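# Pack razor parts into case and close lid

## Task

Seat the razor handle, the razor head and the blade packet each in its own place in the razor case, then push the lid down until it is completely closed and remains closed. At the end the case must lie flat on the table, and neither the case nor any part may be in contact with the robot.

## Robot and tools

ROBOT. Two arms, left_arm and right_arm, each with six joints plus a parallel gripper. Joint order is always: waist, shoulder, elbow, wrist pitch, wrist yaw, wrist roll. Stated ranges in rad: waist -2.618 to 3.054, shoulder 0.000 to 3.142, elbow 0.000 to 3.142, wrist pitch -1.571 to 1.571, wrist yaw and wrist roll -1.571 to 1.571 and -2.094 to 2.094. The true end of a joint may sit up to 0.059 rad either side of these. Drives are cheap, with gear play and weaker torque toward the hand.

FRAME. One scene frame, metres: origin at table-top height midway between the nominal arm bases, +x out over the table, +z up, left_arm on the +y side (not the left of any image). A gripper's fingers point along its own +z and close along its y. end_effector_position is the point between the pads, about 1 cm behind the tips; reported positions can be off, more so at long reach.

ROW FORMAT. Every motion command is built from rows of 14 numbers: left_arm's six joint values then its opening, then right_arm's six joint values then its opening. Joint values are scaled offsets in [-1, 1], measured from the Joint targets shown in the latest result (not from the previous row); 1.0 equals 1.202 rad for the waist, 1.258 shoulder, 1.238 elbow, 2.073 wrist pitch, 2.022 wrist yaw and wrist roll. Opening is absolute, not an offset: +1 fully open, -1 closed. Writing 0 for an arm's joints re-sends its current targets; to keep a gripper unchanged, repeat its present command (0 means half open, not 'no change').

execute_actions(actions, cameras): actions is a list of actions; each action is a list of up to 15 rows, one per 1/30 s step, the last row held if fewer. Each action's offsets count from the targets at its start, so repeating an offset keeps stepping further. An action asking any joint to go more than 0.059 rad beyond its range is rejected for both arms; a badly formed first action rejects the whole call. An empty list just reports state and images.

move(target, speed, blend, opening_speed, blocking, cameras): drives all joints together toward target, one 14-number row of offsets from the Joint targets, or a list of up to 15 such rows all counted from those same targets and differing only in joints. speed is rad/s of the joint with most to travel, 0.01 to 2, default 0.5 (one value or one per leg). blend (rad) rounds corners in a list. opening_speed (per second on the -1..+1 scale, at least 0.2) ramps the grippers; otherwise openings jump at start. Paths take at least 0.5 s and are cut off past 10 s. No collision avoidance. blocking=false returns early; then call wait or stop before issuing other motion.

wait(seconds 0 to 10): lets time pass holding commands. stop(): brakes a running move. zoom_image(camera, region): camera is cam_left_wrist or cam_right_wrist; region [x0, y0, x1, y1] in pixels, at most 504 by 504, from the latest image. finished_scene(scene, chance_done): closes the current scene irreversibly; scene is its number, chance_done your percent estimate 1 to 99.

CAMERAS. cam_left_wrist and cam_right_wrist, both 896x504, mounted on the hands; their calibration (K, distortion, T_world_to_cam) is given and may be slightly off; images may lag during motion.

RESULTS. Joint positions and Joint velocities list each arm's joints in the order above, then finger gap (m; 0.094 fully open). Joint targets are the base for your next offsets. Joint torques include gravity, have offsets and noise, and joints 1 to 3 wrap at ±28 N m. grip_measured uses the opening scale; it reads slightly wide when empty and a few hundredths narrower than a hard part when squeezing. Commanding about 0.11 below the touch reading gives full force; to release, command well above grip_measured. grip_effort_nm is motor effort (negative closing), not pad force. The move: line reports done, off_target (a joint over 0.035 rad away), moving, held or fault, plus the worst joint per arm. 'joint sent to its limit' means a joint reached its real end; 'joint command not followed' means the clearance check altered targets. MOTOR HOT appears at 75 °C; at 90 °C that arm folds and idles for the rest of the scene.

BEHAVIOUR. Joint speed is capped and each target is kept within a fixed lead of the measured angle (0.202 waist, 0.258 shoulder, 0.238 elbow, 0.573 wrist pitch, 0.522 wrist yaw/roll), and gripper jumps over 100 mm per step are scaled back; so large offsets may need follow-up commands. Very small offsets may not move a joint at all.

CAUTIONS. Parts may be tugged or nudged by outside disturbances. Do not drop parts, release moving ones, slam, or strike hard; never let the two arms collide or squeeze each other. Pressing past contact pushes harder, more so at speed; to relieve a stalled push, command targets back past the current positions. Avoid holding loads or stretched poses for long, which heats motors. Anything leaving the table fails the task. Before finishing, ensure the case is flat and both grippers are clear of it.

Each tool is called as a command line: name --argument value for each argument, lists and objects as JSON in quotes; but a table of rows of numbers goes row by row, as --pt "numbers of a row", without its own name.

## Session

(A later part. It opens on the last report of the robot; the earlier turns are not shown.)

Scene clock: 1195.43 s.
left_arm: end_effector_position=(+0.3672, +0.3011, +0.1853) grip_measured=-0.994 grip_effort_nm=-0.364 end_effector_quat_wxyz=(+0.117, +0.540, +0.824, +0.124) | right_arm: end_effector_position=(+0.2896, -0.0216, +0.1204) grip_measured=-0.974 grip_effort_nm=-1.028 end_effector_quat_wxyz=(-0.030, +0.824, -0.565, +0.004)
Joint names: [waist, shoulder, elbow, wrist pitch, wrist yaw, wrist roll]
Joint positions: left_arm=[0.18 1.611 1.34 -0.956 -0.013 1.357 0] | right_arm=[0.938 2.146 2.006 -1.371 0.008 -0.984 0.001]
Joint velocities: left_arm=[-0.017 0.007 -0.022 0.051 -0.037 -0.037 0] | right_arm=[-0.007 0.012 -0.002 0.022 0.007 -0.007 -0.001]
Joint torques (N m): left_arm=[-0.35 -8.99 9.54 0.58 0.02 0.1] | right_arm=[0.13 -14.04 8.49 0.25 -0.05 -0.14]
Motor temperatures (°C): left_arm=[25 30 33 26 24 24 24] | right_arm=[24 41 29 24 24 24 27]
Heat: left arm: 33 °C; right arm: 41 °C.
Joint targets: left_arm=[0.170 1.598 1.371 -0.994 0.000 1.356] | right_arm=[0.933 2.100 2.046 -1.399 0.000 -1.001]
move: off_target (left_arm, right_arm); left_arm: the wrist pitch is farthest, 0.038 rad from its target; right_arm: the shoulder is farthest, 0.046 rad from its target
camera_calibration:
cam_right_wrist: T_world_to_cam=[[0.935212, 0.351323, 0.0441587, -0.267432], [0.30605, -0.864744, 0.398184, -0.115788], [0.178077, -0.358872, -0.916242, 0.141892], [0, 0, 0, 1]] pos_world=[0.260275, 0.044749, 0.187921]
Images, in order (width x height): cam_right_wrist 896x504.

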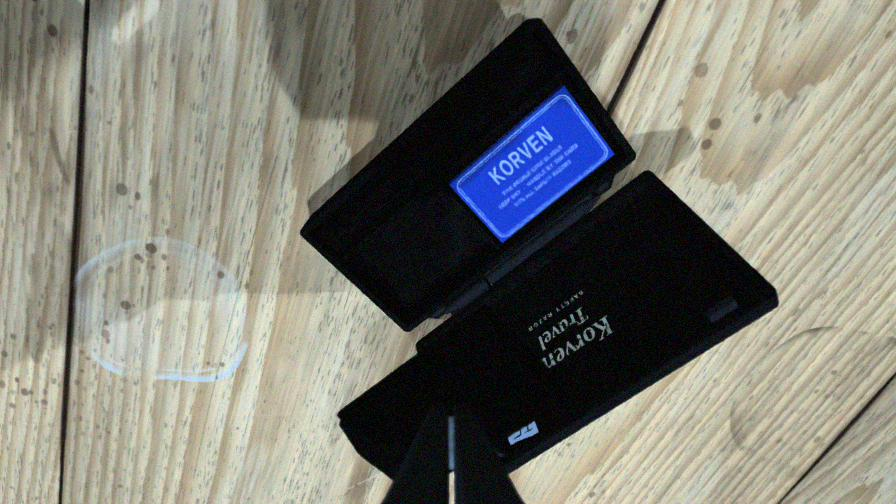

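move --target '[0,0,0,0,0,0,-1,0,0.04,-0.194,0.101,0,0,-1]' --speed 0.4 --cameras '["cam_right_wrist"]'

zoom_image --camera "cam_right_wrist" --region '[200, 100, 700, 504]'

Scene clock: 1259.57 s.
left_arm: end_effector_position=(+0.3672, +0.3011, +0.1853) grip_measured=-0.994 grip_effort_nm=-0.349 end_effector_quat_wxyz=(+0.117, +0.540, +0.824, +0.124) | right_arm: end_effector_position=(+0.2825, -0.0318, +0.0717) grip_measured=-0.974 grip_effort_nm=-1.028 end_effector_quat_wxyz=(-0.004, +0.825, -0.565, +0.004)
Joint names: [waist, shoulder, elbow, wrist pitch, wrist yaw, wrist roll]
Joint positions: left_arm=[0.18 1.611 1.34 -0.956 -0.013 1.357 0] | right_arm=[0.938 2.146 1.814 -1.23 0.008 -0.984 0.001]
Joint velocities: left_arm=[0.007 -0.007 0.002 0.007 -0.007 -0.051 0.001] | right_arm=[-0.007 0.002 -0.002 -0.095 -0.007 -0.066 -0.001]
Joint torques (N m): left_arm=[-0.35 -8.87 9.52 0.55 0.05 0.07] | right_arm=[0.14 -9.99 4.08 0.77 -0.05 -0.12]
Motor temperatures (°C): left_arm=[25 30 33 26 24 24 24] | right_arm=[24 50 32 24 24 24 28]
Heat: left arm: 33 °C; right arm: 50 °C.
Joint targets: left_arm=[0.170 1.598 1.371 -0.994 0.000 1.356] | right_arm=[0.933 2.150 1.805 -1.190 0.000 -1.001]
move: off_target (left_arm, right_arm); left_arm: the wrist pitch is farthest, 0.038 rad from its target; right_arm: the wrist pitch is farthest, 0.040 rad from its target
camera_calibration:
cam_right_wrist: T_world_to_cam=[[0.93589, 0.352284, 0.00230182, -0.252202], [0.318053, -0.847724, 0.424507, -0.107703], [0.151499, -0.39656, -0.905422, 0.100436], [0, 0, 0, 1]] pos_world=[0.255073, 0.037373, 0.137238]
Images, in order (width x height): cam_right_wrist 896x504.

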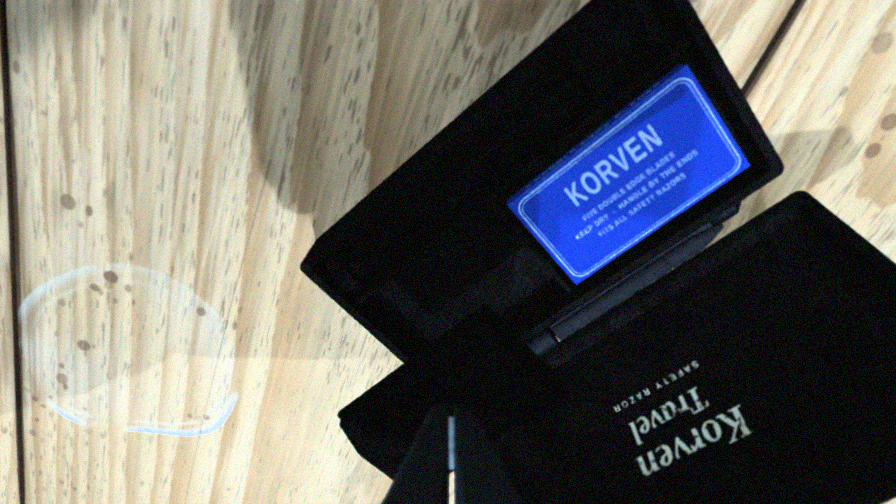

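Scaled by 1.008 from the camera's 896x504 image, which has a finer 1280x720 frame.

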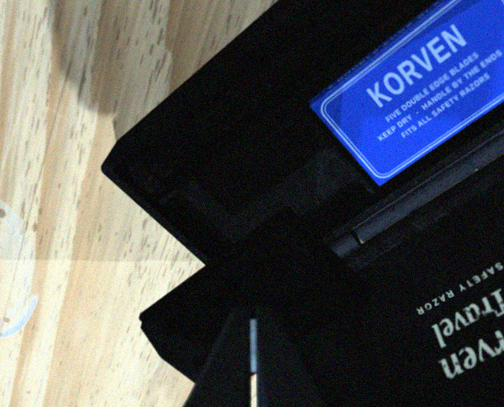

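move --target '[0,0,0,0,0,0,-1,0,0.024,-0.049,0.044,0,0,-1]' --speed 0.3 --cameras '["cam_right_wrist"]'

zoom_image --camera "cam_right_wrist" --region '[200, 150, 700, 504]'

Scene clock: 1280.47 s.
left_arm: end_effector_position=(+0.3672, +0.3011, +0.1853) grip_measured=-0.994 grip_effort_nm=-0.354 end_effector_quat_wxyz=(+0.117, +0.540, +0.824, +0.124) | right_arm: end_effector_position=(+0.2846, -0.0288, +0.0448) grip_measured=-0.974 grip_effort_nm=-1.028 end_effector_quat_wxyz=(-0.005, +0.825, -0.565, +0.004)
Joint names: [waist, shoulder, elbow, wrist pitch, wrist yaw, wrist roll]
Joint positions: left_arm=[0.18 1.611 1.34 -0.956 -0.013 1.357 0] | right_arm=[0.938 2.175 1.753 -1.138 0.008 -0.984 0.001]
Joint velocities: left_arm=[0.022 -0.002 -0.002 -0.037 -0.022 -0.037 -0.001] | right_arm=[-0.007 -0.012 0.007 -0.037 -0.037 0.037 0.001]
Joint torques (N m): left_arm=[-0.43 -8.88 9.48 0.59 0.04 0.07] | right_arm=[0.1 -10.18 3.97 0.82 -0.04 -0.11]
Motor temperatures (°C): left_arm=[25 30 34 26 24 24 24] | right_arm=[24 46 30 24 24 24 28]
Heat: left arm: 34 °C; right arm: 46 °C.
Joint targets: left_arm=[0.170 1.598 1.371 -0.994 0.000 1.356] | right_arm=[0.933 2.181 1.745 -1.099 0.000 -1.001]
move: off_target (left_arm, right_arm); left_arm: the wrist pitch is farthest, 0.038 rad from its target; right_arm: the wrist pitch is farthest, 0.039 rad from its target
camera_calibration:
cam_right_wrist: T_world_to_cam=[[0.935888, 0.352281, 0.00357084, -0.255216], [0.317678, -0.848256, 0.423725, -0.0943052], [0.152299, -0.395425, -0.905784, 0.0767802], [0, 0, 0, 1]] pos_world=[0.257118, 0.0402734, 0.110417]
Images, in order (width x height): cam_right_wrist 896x504.

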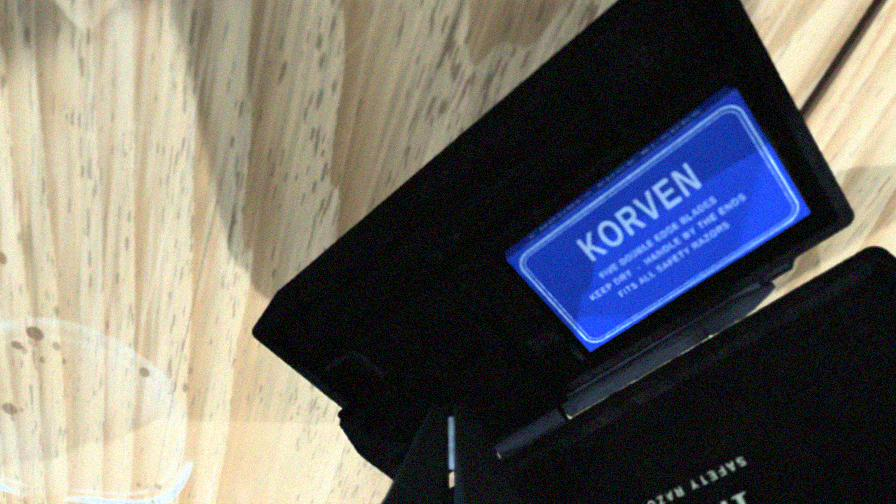

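Scaled by 1.008 from the camera's 896x504 image, which has a finer 1280x720 frame.

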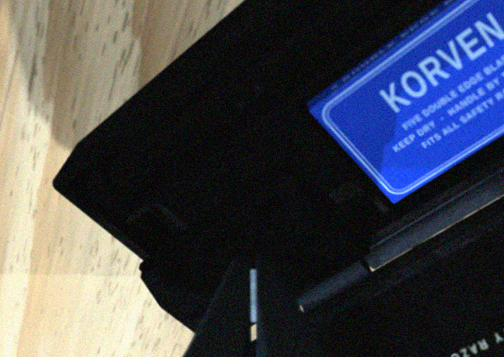

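move --target '[0,0,0,0,0,0,-1,0,0.009,-0.0342,0.0259,0,0,-1]' --speed 0.1 --cameras '["cam_right_wrist"]'

zoom_image --camera "cam_right_wrist" --region '[200, 150, 700, 504]'

Scene clock: 1292.87 s.
left_arm: end_effector_position=(+0.3672, +0.3011, +0.1853) grip_measured=-0.994 grip_effort_nm=-0.354 end_effector_quat_wxyz=(+0.117, +0.540, +0.824, +0.124) | right_arm: end_effector_position=(+0.2847, -0.0286, +0.0365) grip_measured=-0.974 grip_effort_nm=-1.023 end_effector_quat_wxyz=(-0.009, +0.825, -0.565, +0.004)
Joint names: [waist, shoulder, elbow, wrist pitch, wrist yaw, wrist roll]
Joint positions: left_arm=[0.18 1.611 1.34 -0.956 -0.013 1.357 0] | right_arm=[0.938 2.175 1.719 -1.096 0.008 -0.984 0.001]
Joint velocities: left_arm=[-0.012 0.012 -0.022 -0.007 0.037 0.051 0] | right_arm=[0.002 -0.017 -0.007 0.066 0.007 -0.081 0]
Joint torques (N m): left_arm=[-0.49 -8.87 9.36 0.58 0.03 0.07] | right_arm=[0.13 -9.13 3.3 0.96 -0.04 -0.11]
Motor temperatures (°C): left_arm=[25 30 34 26 24 24 24] | right_arm=[24 44 29 24 24 24 28]
Heat: left arm: 34 °C; right arm: 44 °C.
Joint targets: left_arm=[0.170 1.598 1.371 -0.994 0.000 1.356] | right_arm=[0.933 2.192 1.702 -1.045 0.000 -1.001]
move: off_target (left_arm, right_arm); left_arm: the wrist pitch is farthest, 0.038 rad from its target; right_arm: the wrist pitch is farthest, 0.051 rad from its target
camera_calibration:
cam_right_wrist: T_world_to_cam=[[0.935858, 0.352238, 0.00991575, -0.255592], [0.315814, -0.850899, 0.4198, -0.0900701], [0.156307, -0.389742, -0.907562, 0.0683837], [0, 0, 0, 1]] pos_world=[0.256954, 0.0400406, 0.102408]
Images, in order (width x height): cam_right_wrist 896x504.

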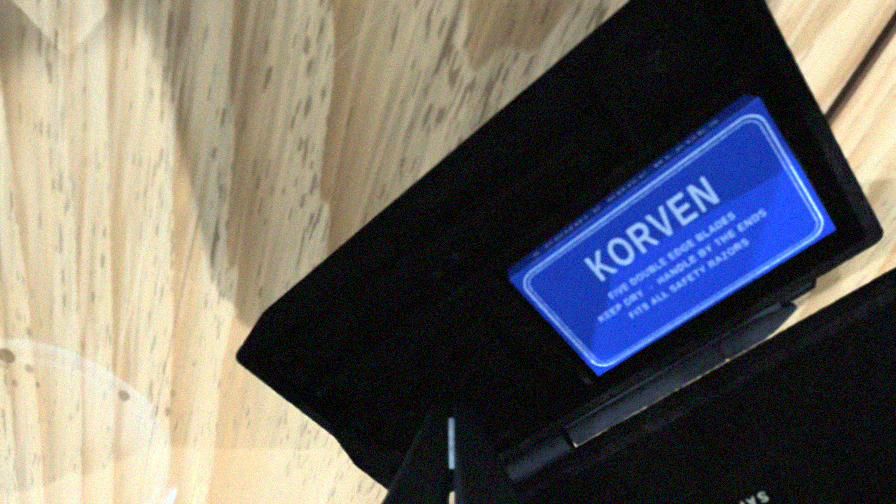

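Scaled by 1.008 from the camera's 896x504 image, which has a finer 1280x720 frame.

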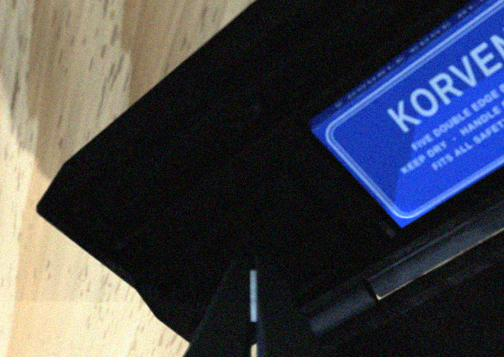

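move --target '[0,0,0,0,0,0,-1,0.004,0.016,0.012,0.01,0,0,-1]' --speed 0.1 --cameras '["cam_right_wrist"]'

zoom_image --camera "cam_right_wrist" --region '[200, 150, 700, 504]'

Scene clock: 1309.37 s.
left_arm: end_effector_position=(+0.3672, +0.3011, +0.1853) grip_measured=-0.994 grip_effort_nm=-0.349 end_effector_quat_wxyz=(+0.117, +0.540, +0.824, +0.124) | right_arm: end_effector_position=(+0.2849, -0.0279, +0.0340) grip_measured=-0.974 grip_effort_nm=-1.033 end_effector_quat_wxyz=(-0.008, +0.825, -0.565, +0.003)
Joint names: [waist, shoulder, elbow, wrist pitch, wrist yaw, wrist roll]
Joint positions: left_arm=[0.18 1.611 1.34 -0.956 -0.013 1.357 0] | right_arm=[0.938 2.181 1.719 -1.092 0.006 -0.984 0.001]
Joint velocities: left_arm=[0.007 0.007 -0.007 -0.022 -0.037 0.007 0.001] | right_arm=[-0.012 0.002 0.007 0.022 0.066 -0.007 0]
Joint torques (N m): left_arm=[-0.46 -9.03 9.5 0.59 0.01 0.09] | right_arm=[0.51 -8.05 4.59 1.1 -0.04 -0.12]
Motor temperatures (°C): left_arm=[25 30 34 26 24 24 24] | right_arm=[24 43 29 24 24 24 28]
Heat: left arm: 34 °C; right arm: 43 °C.
Joint targets: left_arm=[0.170 1.598 1.371 -0.994 0.000 1.356] | right_arm=[0.938 2.212 1.717 -1.024 0.000 -1.001]
move: off_target (left_arm, right_arm); left_arm: the wrist pitch is farthest, 0.038 rad from its target; right_arm: the wrist pitch is farthest, 0.068 rad from its target
camera_calibration:
cam_right_wrist: T_world_to_cam=[[0.935867, 0.352266, 0.00778514, -0.255849], [0.316733, -0.850736, 0.419439, -0.0887706], [0.154377, -0.390073, -0.90775, 0.066949], [0, 0, 0, 1]] pos_world=[0.257222, 0.0407218, 0.0999986]
Images, in order (width x height): cam_right_wrist 896x504.

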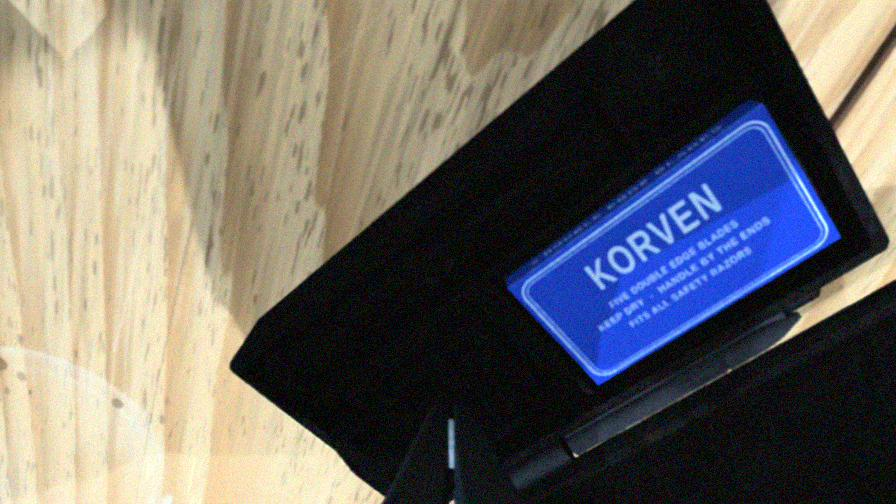

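Scaled by 1.008 from the camera's 896x504 image, which has a finer 1280x720 frame.

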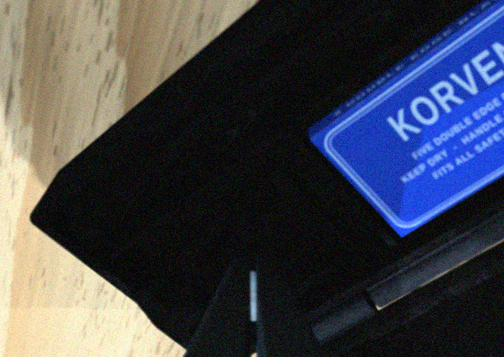

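move --target '[0,0,0,0,0,0,-1,0.006,0.018,-0.006,0.012,0,0,-1]' --speed 0.1 --cameras '["cam_right_wrist"]'

zoom_image --camera "cam_right_wrist" --region '[200, 204, 600, 504]'

Scene clock: 1314.93 s.
left_arm: end_effector_position=(+0.3672, +0.3011, +0.1853) grip_measured=-0.994 grip_effort_nm=-0.354 end_effector_quat_wxyz=(+0.117, +0.540, +0.824, +0.124) | right_arm: end_effector_position=(+0.2848, -0.0280, +0.0322) grip_measured=-0.974 grip_effort_nm=-1.028 end_effector_quat_wxyz=(-0.007, +0.825, -0.565, +0.003)
Joint names: [waist, shoulder, elbow, wrist pitch, wrist yaw, wrist roll]
Joint positions: left_arm=[0.18 1.611 1.34 -0.956 -0.013 1.357 0] | right_arm=[0.938 2.186 1.719 -1.09 0.006 -0.984 0.001]
Joint velocities: left_arm=[-0.017 0.007 0.002 -0.051 -0.022 0.022 0] | right_arm=[-0.022 -0.002 0.002 0.066 0.007 -0.022 -0.001]
Joint torques (N m): left_arm=[-0.44 -8.9 9.46 0.59 0.05 0.09] | right_arm=[0.53 -6.71 3.93 1.34 -0.03 -0.12]
Motor temperatures (°C): left_arm=[25 30 34 26 24 24 24] | right_arm=[24 42 29 25 24 24 28]
Heat: left arm: 34 °C; right arm: 42 °C.
Joint targets: left_arm=[0.170 1.598 1.371 -0.994 0.000 1.356] | right_arm=[0.945 2.235 1.710 -0.999 0.000 -1.001]
move: off_target (left_arm, right_arm); left_arm: the wrist pitch is farthest, 0.038 rad from its target; right_arm: the wrist pitch is farthest, 0.091 rad from its target
camera_calibration:
cam_right_wrist: T_world_to_cam=[[0.935879, 0.352283, 0.00524715, -0.255733], [0.317476, -0.849682, 0.42101, -0.0882453], [0.152773, -0.392348, -0.907041, 0.0656419], [0, 0, 0, 1]] pos_world=[0.257323, 0.0408644, 0.0980339]
Images, in order (width x height): cam_right_wrist 896x504.

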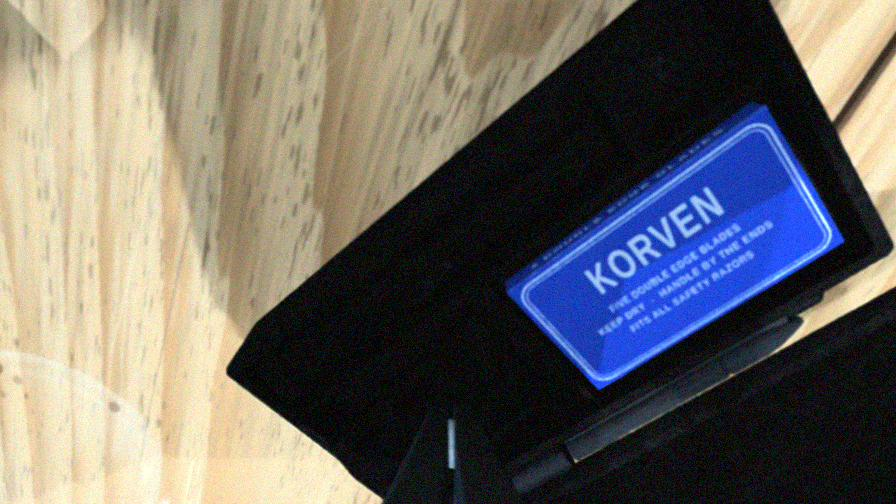

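Scaled by 1.260 from the camera's 896x504 image, which has a finer 1280x720 frame.

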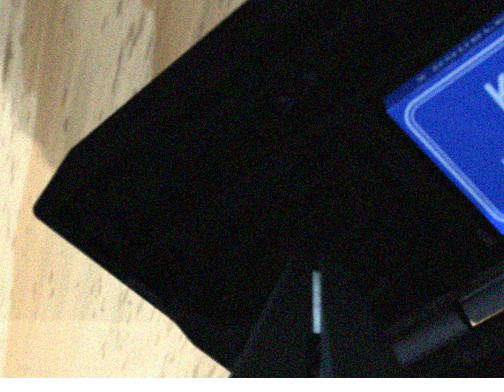

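move --pt "0 0 0 0 0 0 -1 0 0.02 -0.004 0.004 0 0 -1" --speed 0.1 --cameras '[]'

move --pt "0 0 0 0 0 0 -1 0 -0.02 0 0 0 0 -0.7" --speed 0.1 --opening_speed 0.6 --cameras '["cam_right_wrist"]'

zoom_image --camera "cam_right_wrist" --region '[200, 204, 600, 504]'

Scene clock: 1321.07 s.
left_arm: end_effector_position=(+0.3672, +0.3011, +0.1853) grip_measured=-0.994 grip_effort_nm=-0.354 end_effector_quat_wxyz=(+0.117, +0.540, +0.824, +0.124) | right_arm: end_effector_position=(+0.2867, -0.0258, +0.0264) grip_measured=-0.974 grip_effort_nm=-1.033 end_effector_quat_wxyz=(-0.007, +0.826, -0.564, +0.004)
Joint names: [waist, shoulder, elbow, wrist pitch, wrist yaw, wrist roll]
Joint positions: left_arm=[0.18 1.611 1.34 -0.956 -0.013 1.357 0] | right_arm=[0.938 2.201 1.72 -1.075 0.008 -0.987 0.001]
Joint velocities: left_arm=[0.007 0.007 -0.007 -0.051 -0.022 0.051 -0.002] | right_arm=[-0.012 0.012 -0.012 0.037 -0.007 -0.007 -0.001]
Joint torques (N m): left_arm=[-0.44 -8.85 9.47 0.58 0.05 0.07] | right_arm=[0.55 -6.11 3.37 1.28 -0.03 -0.13]
Motor temperatures (°C): left_arm=[25 30 34 26 24 24 24] | right_arm=[24 41 29 25 24 24 28]
Heat: left arm: 34 °C; right arm: 41 °C.
Joint targets: left_arm=[0.170 1.598 1.371 -0.994 0.000 1.356] | right_arm=[0.945 2.260 1.705 -0.991 0.000 -1.001]
move: off_target (left_arm, right_arm); left_arm: the wrist pitch is farthest, 0.038 rad from its target; right_arm: the wrist pitch is farthest, 0.084 rad from its target
No camera images: "cameras" was empty.

Scene clock: 1321.80 s.
left_arm: end_effector_position=(+0.3672, +0.3011, +0.1853) grip_measured=-0.994 grip_effort_nm=-0.354 end_effector_quat_wxyz=(+0.117, +0.540, +0.824, +0.124) | right_arm: end_effector_position=(+0.2853, -0.0248, +0.0264) grip_measured=-0.703 grip_effort_nm=0.159 end_effector_quat_wxyz=(-0.007, +0.826, -0.563, +0.005)
Joint names: [waist, shoulder, elbow, wrist pitch, wrist yaw, wrist roll]
Joint positions: left_arm=[0.18 1.611 1.34 -0.956 -0.013 1.357 0] | right_arm=[0.942 2.201 1.72 -1.075 0.009 -0.984 0.014]
Joint velocities: left_arm=[-0.002 -0.002 0.002 0.051 -0.007 -0.007 0] | right_arm=[-0.007 0.002 -0.007 -0.022 -0.007 -0.022 0.001]
Joint torques (N m): left_arm=[-0.47 -8.81 9.52 0.58 0.02 0.08] | right_arm=[0.55 -8.1 3.37 1.26 -0.05 -0.11]
Motor temperatures (°C): left_arm=[25 30 34 26 24 24 24] | right_arm=[24 41 29 25 24 24 28]
Heat: left arm: 34 °C; right arm: 41 °C.
Joint targets: left_arm=[0.170 1.598 1.371 -0.994 0.000 1.356] | right_arm=[0.945 2.235 1.705 -0.991 0.000 -1.001]
move: off_target (left_arm, right_arm); left_arm: the wrist pitch is farthest, 0.038 rad from its target; right_arm: the wrist pitch is farthest, 0.084 rad from its target
camera_calibration:
cam_right_wrist: T_world_to_cam=[[0.93424, 0.356549, 0.00823952, -0.256787], [0.319915, -0.848016, 0.422521, -0.0840073], [0.157637, -0.3921, -0.906316, 0.0601924], [0, 0, 0, 1]] pos_world=[0.257287, 0.043919, 0.0921639]
Images, in order (width x height): cam_right_wrist 896x504.

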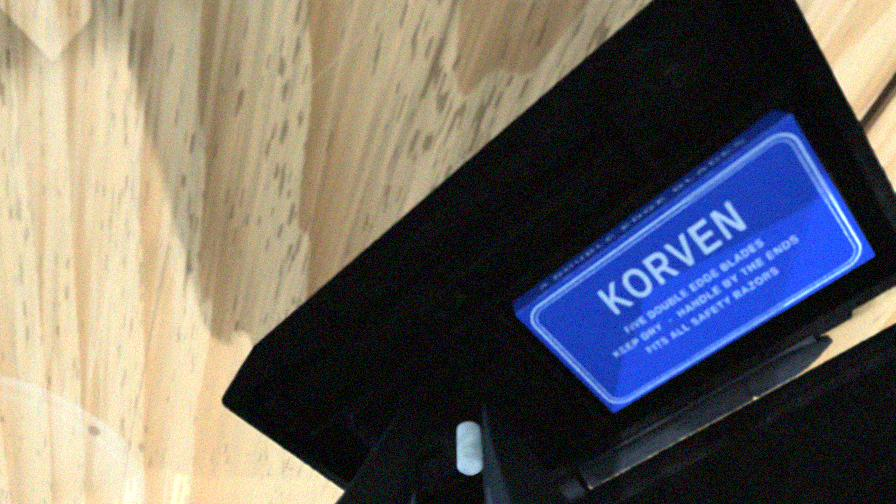

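Scaled by 1.260 from the camera's 896x504 image, which has a finer 1280x720 frame.

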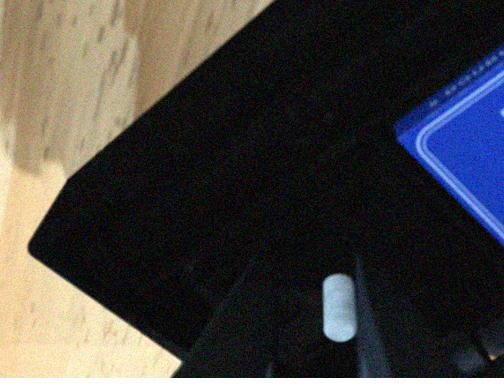

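move --pt "0 0 0 0 0 0 -1 0 0.06 -0.005 0 0 0 -0.7" --speed 0.15 --cameras '[]'

move --pt "0 0 0 0 0 0 -1 0 -0.06 0 0 0 0 -0.6" --pt "0 0 0 0 0 0 -1 0 -0.12 0.11 -0.11 0 0 -0.6" --pt "0 0 0 0 0 0 -1 0 -0.2 0.22 -0.21 0 0 -0.6" --speed 0.4 --cameras '["cam_right_wrist"]'

zoom_image --camera "cam_right_wrist" --region '[300, 104, 800, 504]'

Scene clock: 1329.93 s.
left_arm: end_effector_position=(+0.3672, +0.3011, +0.1853) grip_measured=-0.994 grip_effort_nm=-0.354 end_effector_quat_wxyz=(+0.117, +0.540, +0.824, +0.124) | right_arm: end_effector_position=(+0.2851, -0.0252, +0.0246) grip_measured=-0.703 grip_effort_nm=0.154 end_effector_quat_wxyz=(-0.005, +0.826, -0.563, +0.005)
Joint names: [waist, shoulder, elbow, wrist pitch, wrist yaw, wrist roll]
Joint positions: left_arm=[0.18 1.611 1.34 -0.956 -0.013 1.357 0] | right_arm=[0.942 2.206 1.72 -1.075 0.009 -0.984 0.014]
Joint velocities: left_arm=[-0.007 0.007 -0.012 -0.022 0.007 -0.037 0.001] | right_arm=[-0.007 -0.012 -0.002 -0.051 0.037 0.022 0]
Joint torques (N m): left_arm=[-0.38 -8.88 9.47 0.57 0.02 0.09] | right_arm=[0.57 -2.67 2.85 1.27 -0.05 -0.13]
Motor temperatures (°C): left_arm=[25 30 34 26 24 24 24] | right_arm=[24 40 29 25 24 24 28]
Heat: left arm: 34 °C; right arm: 40 °C.
Joint targets: left_arm=[0.170 1.598 1.371 -0.994 0.000 1.356] | right_arm=[0.945 2.310 1.699 -0.991 0.000 -1.001]
move: off_target (left_arm, right_arm); left_arm: the wrist pitch is farthest, 0.038 rad from its target; right_arm: the shoulder is farthest, 0.104 rad from its target
No camera images: "cameras" was empty.

Scene clock: 1332.10 s.
left_arm: end_effector_position=(+0.3672, +0.3011, +0.1853) grip_measured=-0.994 grip_effort_nm=-0.359 end_effector_quat_wxyz=(+0.117, +0.540, +0.824, +0.124) | right_arm: end_effector_position=(+0.2747, -0.0389, +0.1204) grip_measured=-0.602 grip_effort_nm=0.120 end_effector_quat_wxyz=(-0.004, +0.827, -0.562, +0.006)
Joint names: [waist, shoulder, elbow, wrist pitch, wrist yaw, wrist roll]
Joint positions: left_arm=[0.18 1.611 1.34 -0.956 -0.013 1.357 0] | right_arm=[0.945 2.099 1.934 -1.397 0.012 -0.984 0.019]
Joint velocities: left_arm=[-0.012 -0.002 0.007 -0.051 0.022 0.007 0.001] | right_arm=[-0.037 -0.007 0.002 -0.007 0.007 0.022 0]
Joint torques (N m): left_arm=[-0.42 -8.83 9.51 0.58 0.02 0.07] | right_arm=[0.54 -12.92 8.12 0.17 -0.09 -0.13]
Motor temperatures (°C): left_arm=[25 30 34 26 24 24 24] | right_arm=[24 40 29 25 24 24 28]
Heat: left arm: 34 °C; right arm: 40 °C.
Joint targets: left_arm=[0.170 1.598 1.371 -0.994 0.000 1.356] | right_arm=[0.945 2.059 1.971 -1.426 0.000 -1.001]
move: off_target (left_arm, right_arm); left_arm: the wrist pitch is farthest, 0.038 rad from its target; right_arm: the shoulder is farthest, 0.040 rad from its target
camera_calibration:
cam_right_wrist: T_world_to_cam=[[0.933161, 0.359425, 0.0048871, -0.241758], [0.322901, -0.844154, 0.427947, -0.133534], [0.15794, -0.397765, -0.903791, 0.140891], [0, 0, 0, 1]] pos_world=[0.246465, 0.0302115, 0.185663]
Images, in order (width x height): cam_right_wrist 896x504.

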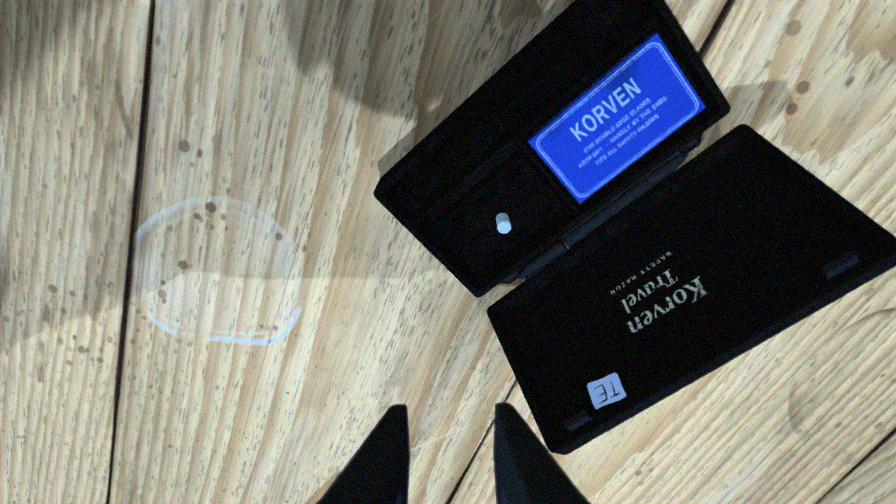

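Scaled by 1.008 from the camera's 896x504 image, which has a finer 1280x720 frame.

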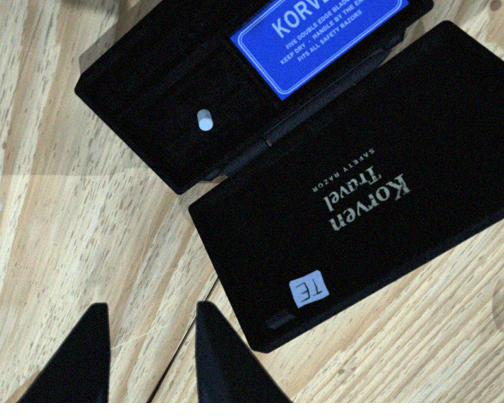

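move --target '[0,0,0,0,0,0,-1,0.025,-0.272,-0.777,0.614,0,-0.346,-1]' --speed 0.6 --cameras '["cam_right_wrist"]'

Scene clock: 1395.87 s.
left_arm: end_effector_position=(+0.3672, +0.3011, +0.1853) grip_measured=-0.994 grip_effort_nm=-0.359 end_effector_quat_wxyz=(+0.117, +0.540, +0.824, +0.124) | right_arm: end_effector_position=(+0.2840, -0.0138, +0.0537) grip_measured=-0.986 grip_effort_nm=-0.745 end_effector_quat_wxyz=(-0.276, +0.929, -0.222, +0.110)
Joint names: [waist, shoulder, elbow, wrist pitch, wrist yaw, wrist roll]
Joint positions: left_arm=[0.18 1.611 1.34 -0.956 -0.013 1.357 0] | right_arm=[0.961 1.766 1.019 -0.222 0.012 -1.697 0.001]
Joint velocities: left_arm=[0.002 0.007 -0.007 0.007 -0.051 -0.007 0] | right_arm=[0.027 -0.022 -0.017 0.007 -0.051 -0.051 0.001]
Joint torques (N m): left_arm=[-0.42 -8.85 9.48 0.61 0.02 0.09] | right_arm=[0.62 -11.34 4.19 2.12 -0.09 -0.08]
Motor temperatures (°C): left_arm=[25 30 34 26 24 24 24] | right_arm=[24 42 31 24 24 24 27]
Heat: left arm: 34 °C; right arm: 42 °C.
Joint targets: left_arm=[0.170 1.598 1.371 -0.994 0.000 1.356] | right_arm=[0.975 1.716 1.009 -0.154 0.000 -1.701]
move: off_target (left_arm, right_arm); left_arm: the wrist pitch is farthest, 0.038 rad from its target; right_arm: the wrist pitch is farthest, 0.069 rad from its target
camera_calibration:
cam_right_wrist: T_world_to_cam=[[0.362907, 0.749406, 0.553796, -0.121298], [0.655595, -0.627683, 0.419774, -0.177885], [0.662189, 0.210727, -0.719097, -0.0556146], [0, 0, 0, 1]] pos_world=[0.197468, -0.00903441, 0.101853]
Images, in order (width x height): cam_right_wrist 896x504.

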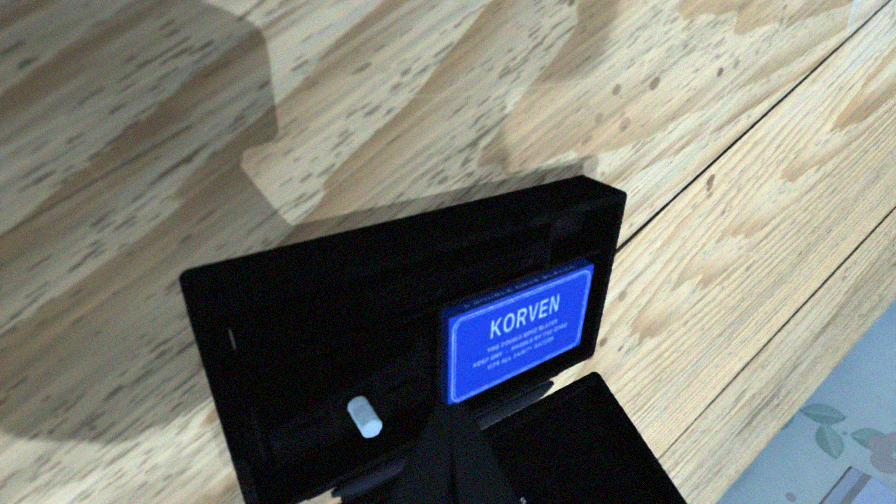

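zoom_image --camera "cam_right_wrist" --region '[170, 160, 640, 504]'

Scaled by 1.072 from the camera's 896x504 image, which has a finer 1280x720 frame.

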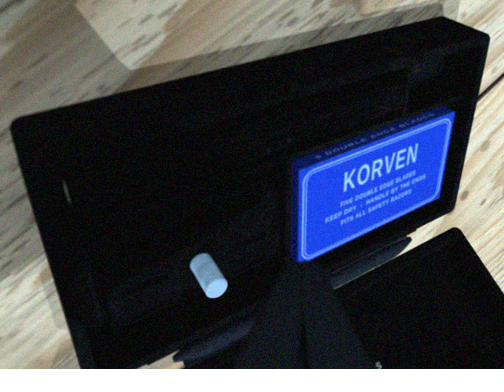

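move --target '[0,0,0,0,0,0,-1,0.008,0.087,-0.003,0.031,0,0,-1]' --speed 0.3 --cameras '["cam_right_wrist"]'

Scene clock: 1418.97 s.
left_arm: end_effector_position=(+0.3672, +0.3011, +0.1853) grip_measured=-0.994 grip_effort_nm=-0.354 end_effector_quat_wxyz=(+0.117, +0.540, +0.824, +0.124) | right_arm: end_effector_position=(+0.2838, -0.0056, +0.0363) grip_measured=-0.986 grip_effort_nm=-0.740 end_effector_quat_wxyz=(-0.276, +0.930, -0.216, +0.108)
Joint names: [waist, shoulder, elbow, wrist pitch, wrist yaw, wrist roll]
Joint positions: left_arm=[0.18 1.611 1.34 -0.956 -0.013 1.357 0] | right_arm=[0.971 1.824 1.013 -0.158 0.012 -1.698 0.001]
Joint velocities: left_arm=[-0.007 -0.007 -0.002 0.007 -0.051 -0.007 -0.001] | right_arm=[0.007 -0.002 0.012 -0.037 -0.022 0.007 -0.001]
Joint torques (N m): left_arm=[-0.4 -8.84 9.46 0.58 0.03 0.06] | right_arm=[0.58 -7.53 4.23 2.12 -0.09 -0.11]
Motor temperatures (°C): left_arm=[25 30 34 26 24 24 24] | right_arm=[24 45 30 28 24 24 27]
Heat: left arm: 34 °C; right arm: 45 °C.
Joint targets: left_arm=[0.170 1.598 1.371 -0.994 0.000 1.356] | right_arm=[0.985 1.826 1.005 -0.089 0.000 -1.701]
move: off_target (left_arm, right_arm); left_arm: the wrist pitch is farthest, 0.038 rad from its target; right_arm: the wrist pitch is farthest, 0.068 rad from its target
camera_calibration:
cam_right_wrist: T_world_to_cam=[[0.35349, 0.75398, 0.553678, -0.115014], [0.66278, -0.619563, 0.420554, -0.167363], [0.660127, 0.218305, -0.718732, -0.0690728], [0, 0, 0, 1]] pos_world=[0.197178, -0.00189503, 0.084421]
Images, in order (width x height): cam_right_wrist 896x504.

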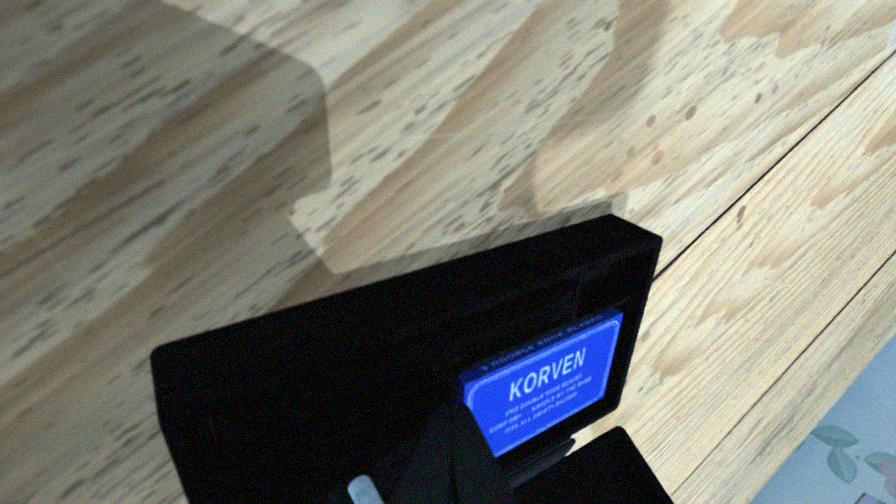

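move --pt "-0.15 0.537 0.544 -0.119 0 -0.4 -1 0 0 0 0 0 0 -1" --pt "-0.6855 0.537 0.544 -0.119 0 -0.758 -1 0 0 0 0 0 0 -1" --blend 0.1 --speed 0.7

Scene clock: 1431.93 s.
left_arm: end_effector_position=(+0.3815, -0.0466, +0.1140) grip_measured=-0.994 grip_effort_nm=-0.349 end_effector_quat_wxyz=(+0.041, +0.233, +0.971, -0.018) | right_arm: end_effector_position=(+0.2838, -0.0056, +0.0363) grip_measured=-0.986 grip_effort_nm=-0.745 end_effector_quat_wxyz=(-0.276, +0.930, -0.216, +0.108)
Joint names: [waist, shoulder, elbow, wrist pitch, wrist yaw, wrist roll]
Joint positions: left_arm=[-0.65 2.263 2.002 -1.222 0.001 -0.163 0] | right_arm=[0.971 1.824 1.013 -0.158 0.012 -1.698 0.001]
Joint velocities: left_arm=[-0.002 -0.012 0.007 -0.007 -0.007 -0.066 -0.002] | right_arm=[0.007 -0.007 -0.007 -0.081 0.066 -0.066 -0.001]
Joint torques (N m): left_arm=[0.14 -12.68 9.89 0.22 0.02 0] | right_arm=[0.62 -7.57 4.18 2.1 -0.08 -0.11]
Motor temperatures (°C): left_arm=[25 30 34 26 24 24 24] | right_arm=[24 42 30 29 24 24 27]
Heat: left arm: 34 °C; right arm: 42 °C.
Joint targets: left_arm=[-0.654 2.274 2.044 -1.241 0.000 -0.177] | right_arm=[0.985 1.826 1.005 -0.089 0.000 -1.701]
move: off_target (left_arm, right_arm); left_arm: the elbow is farthest, 0.042 rad from its target; right_arm: the wrist pitch is farthest, 0.069 rad from its target
camera_calibration:
cam_left_wrist: T_world_to_cam=[[-0.486031, -0.873312, 0.0331729, 0.141935], [-0.807746, 0.463385, 0.364446, 0.322977], [-0.333647, 0.150337, -0.930634, 0.331986], [0, 0, 0, 1]] pos_world=[0.440634, -0.0756187, 0.186542]
cam_right_wrist: T_world_to_cam=[[0.35349, 0.75398, 0.553678, -0.115014], [0.66278, -0.619563, 0.420554, -0.167363], [0.660127, 0.218305, -0.718732, -0.0690728], [0, 0, 0, 1]] pos_world=[0.197178, -0.00189503, 0.084421]

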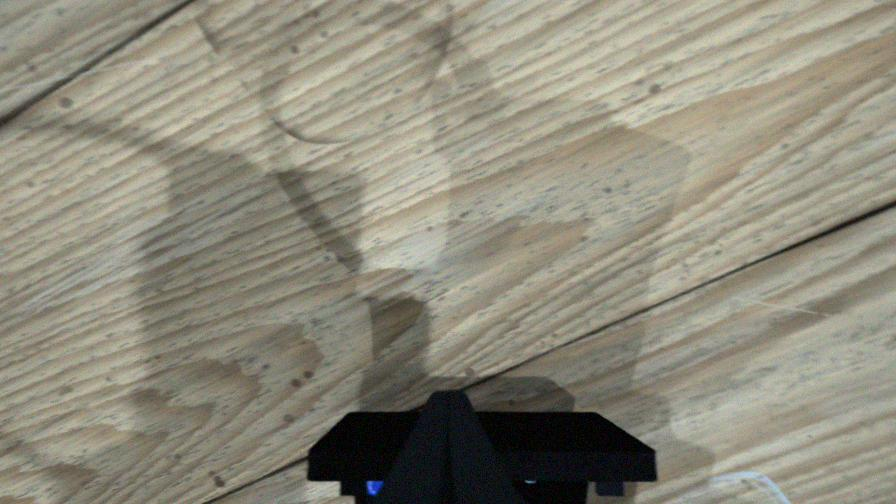

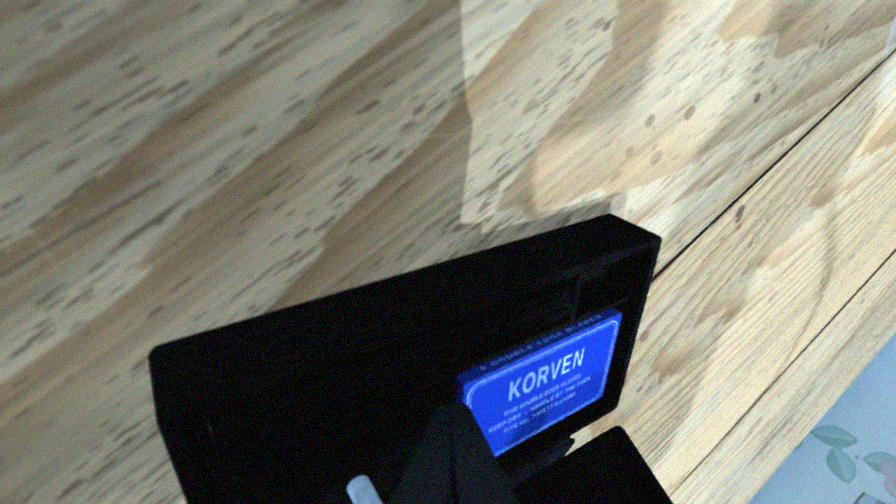

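move --target '[-0.022,0,-0.06,0.02,0,0,-1,0,0.04,0,-0.01,0,0,-1]' --speed 0.15 --cameras '["cam_right_wrist"]'

Scene clock: 1457.00 s.
left_arm: end_effector_position=(+0.3697, -0.0557, +0.1099) grip_measured=-0.994 grip_effort_nm=-0.349 end_effector_quat_wxyz=(+0.033, +0.248, +0.968, -0.016) | right_arm: end_effector_position=(+0.2848, -0.0040, +0.0288) grip_measured=-0.986 grip_effort_nm=-0.740 end_effector_quat_wxyz=(-0.274, +0.931, -0.216, +0.108)
Joint names: [waist, shoulder, elbow, wrist pitch, wrist yaw, wrist roll]
Joint positions: left_arm=[-0.681 2.263 1.987 -1.222 0.002 -0.165 0] | right_arm=[0.971 1.849 1.013 -0.138 0.012 -1.698 0.001]
Joint velocities: left_arm=[-0.017 0.002 -0.022 0.066 0.051 0.051 0.001] | right_arm=[-0.002 0.002 -0.007 -0.007 -0.037 -0.051 0]
Joint torques (N m): left_arm=[-0.47 -12.66 5.15 0.64 0.01 -0.03] | right_arm=[0.58 -5.67 4.16 1.7 -0.09 -0.11]
Motor temperatures (°C): left_arm=[25 33 33 26 24 24 24] | right_arm=[24 39 29 31 24 24 27]
Heat: left arm: 33 °C; right arm: 39 °C.
Joint targets: left_arm=[-0.681 2.274 1.970 -1.199 0.000 -0.177] | right_arm=[0.985 1.876 1.005 -0.110 0.000 -1.701]
move: done
camera_calibration:
cam_right_wrist: T_world_to_cam=[[0.354883, 0.756103, 0.549879, -0.112698], [0.663842, -0.617943, 0.42126, -0.164226], [0.65831, 0.215534, -0.72123, -0.0749291], [0, 0, 0, 1]] pos_world=[0.198341, -0.000121313, 0.077111]
Images, in order (width x height): cam_right_wrist 896x504.

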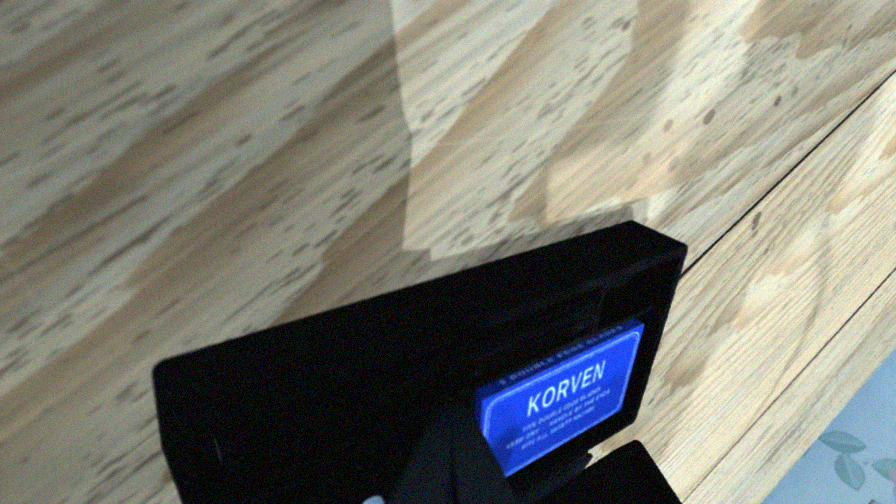

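move --target '[0.007,-0.023,-0.172,0.091,0,0,-1,0,0.08,0,-0.024,0,0,-1]' --speed 0.2

Scene clock: 1470.33 s.
left_arm: end_effector_position=(+0.3566, -0.0472, +0.0563) grip_measured=-0.994 grip_effort_nm=-0.354 end_effector_quat_wxyz=(+0.018, +0.249, +0.968, -0.009) | right_arm: end_effector_position=(+0.2961, +0.0132, +0.0264) grip_measured=-0.986 grip_effort_nm=-0.745 end_effector_quat_wxyz=(-0.305, +0.920, -0.214, +0.119)
Joint names: [waist, shoulder, elbow, wrist pitch, wrist yaw, wrist roll]
Joint positions: left_arm=[-0.684 2.263 1.774 -1.041 0.002 -0.165 0] | right_arm=[0.971 1.899 1.022 -0.027 0.012 -1.698 0.001]
Joint velocities: left_arm=[-0.017 -0.002 0.007 0.022 0.037 -0.022 0] | right_arm=[-0.012 0.002 0.007 0.022 0.022 -0.007 -0.001]
Joint torques (N m): left_arm=[0.36 -14.8 4.89 0.65 -0.01 -0.06] | right_arm=[0.58 -2.29 3.44 0.39 -0.1 -0.1]
Motor temperatures (°C): left_arm=[25 34 32 26 24 24 24] | right_arm=[24 38 29 31 24 24 27]
Heat: left arm: 34 °C; right arm: 38 °C.
Joint targets: left_arm=[-0.672 2.245 1.757 -1.011 0.000 -0.177] | right_arm=[0.985 1.977 1.005 -0.160 0.000 -1.701]
move: off_target (right_arm); right_arm: the wrist pitch is farthest, 0.132 rad from its target
camera_calibration:
cam_left_wrist: T_world_to_cam=[[-0.512807, -0.858024, 0.028707, 0.141781], [-0.777534, 0.478358, 0.408185, 0.311611], [-0.363965, 0.186999, -0.912448, 0.281511], [0, 0, 0, 1]] pos_world=[0.417454, -0.0800521, 0.125599]
cam_right_wrist: T_world_to_cam=[[0.333002, 0.722741, 0.605603, -0.122946], [0.648106, -0.641936, 0.409728, -0.1548], [0.684885, 0.256054, -0.682179, -0.0972184], [0, 0, 0, 1]] pos_world=[0.207852, 0.0143794, 0.0715619]

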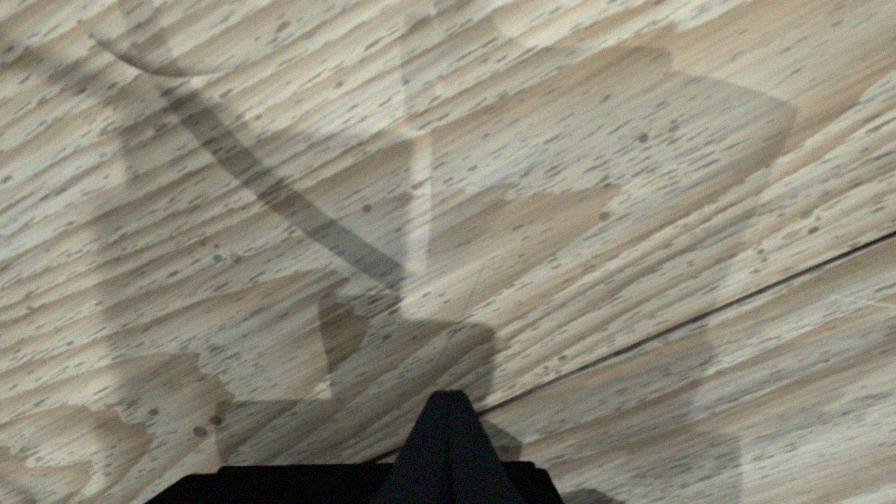

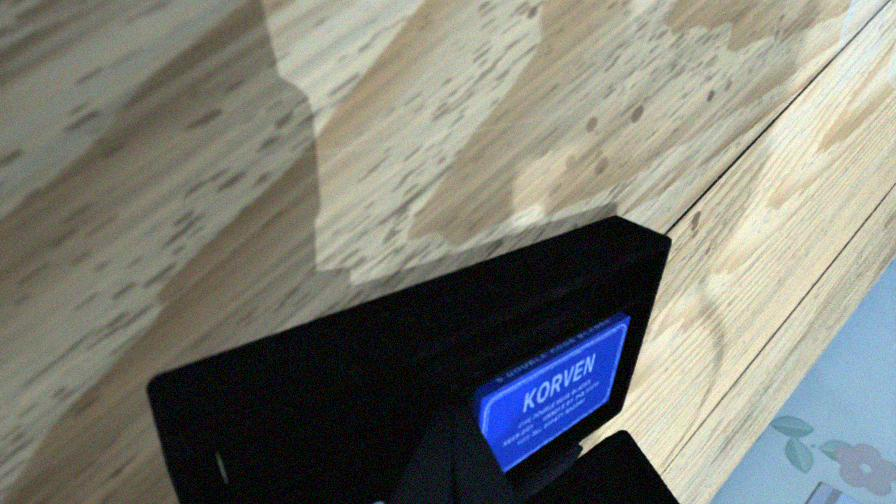

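move --target '[0.031,-0.052,0.003,0.005,0,0,-1,0,-0.016,-0.02,0,0,0,-1]' --speed 0.2

Scene clock: 1500.43 s.
left_arm: end_effector_position=(+0.3770, -0.0322, +0.0774) grip_measured=-0.994 grip_effort_nm=-0.354 end_effector_quat_wxyz=(+0.046, +0.222, +0.974, -0.020) | right_arm: end_effector_position=(+0.2961, +0.0132, +0.0264) grip_measured=-0.986 grip_effort_nm=-0.740 end_effector_quat_wxyz=(-0.305, +0.920, -0.214, +0.119)
Joint names: [waist, shoulder, elbow, wrist pitch, wrist yaw, wrist roll]
Joint positions: left_arm=[-0.63 2.214 1.774 -1.03 0.001 -0.166 0] | right_arm=[0.971 1.899 1.022 -0.027 0.012 -1.698 0.001]
Joint velocities: left_arm=[-0.012 -0.012 0.022 0.081 -0.081 -0.007 0] | right_arm=[0.012 -0.007 0.007 -0.007 0.022 0.022 0]
Joint torques (N m): left_arm=[0.23 -16.05 5.42 0.84 -0.01 -0.04] | right_arm=[0.59 -3.86 1.28 0.41 -0.1 -0.1]
Motor temperatures (°C): left_arm=[25 37 31 26 24 24 24] | right_arm=[24 36 29 27 23 24 27]
Heat: left arm: 37 °C; right arm: 36 °C.
Joint targets: left_arm=[-0.635 2.179 1.761 -1.000 0.000 -0.177] | right_arm=[0.985 1.957 0.981 -0.160 0.000 -1.701]
move: off_target (right_arm); right_arm: the wrist pitch is farthest, 0.133 rad from its target
camera_calibration:
cam_left_wrist: T_world_to_cam=[[-0.466158, -0.884008, 0.0350276, 0.145617], [-0.821728, 0.447307, 0.3531, 0.331607], [-0.327812, 0.135817, -0.934929, 0.291883], [0, 0, 0, 1]] pos_world=[0.436054, -0.0592463, 0.150699]
cam_right_wrist: T_world_to_cam=[[0.333002, 0.722741, 0.605603, -0.122946], [0.648106, -0.641936, 0.409728, -0.1548], [0.684885, 0.256054, -0.682179, -0.0972184], [0, 0, 0, 1]] pos_world=[0.207852, 0.0143794, 0.0715619]

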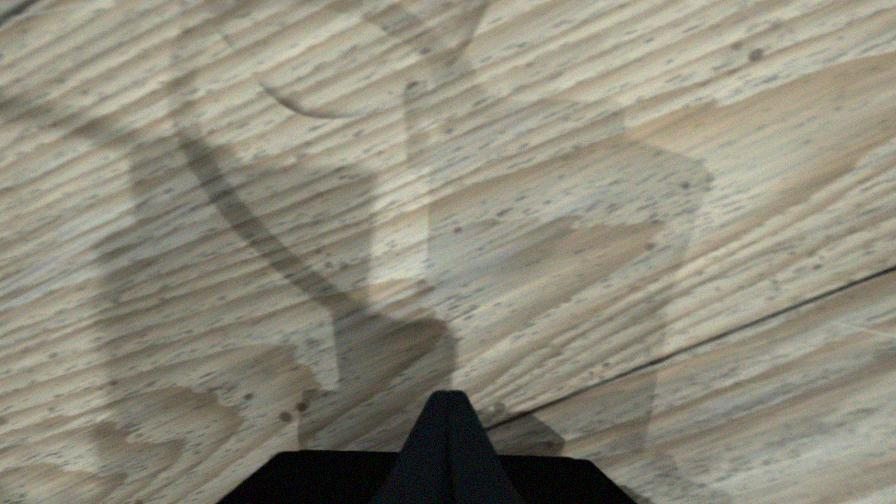

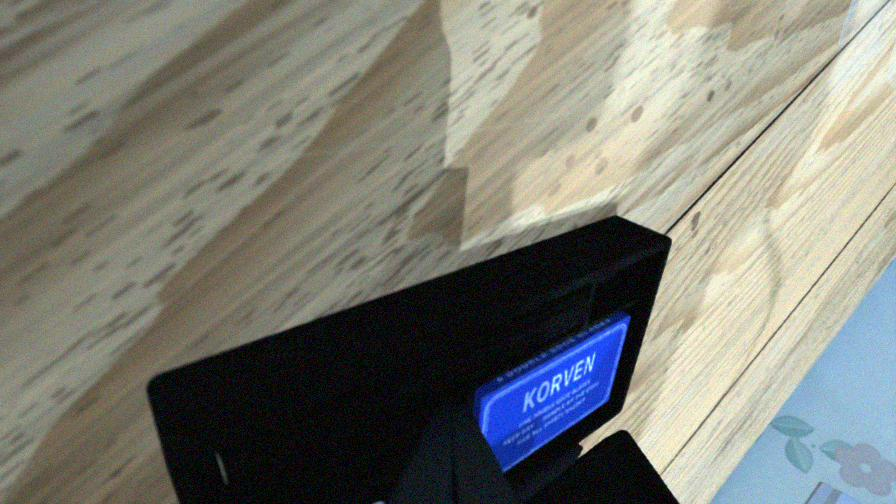

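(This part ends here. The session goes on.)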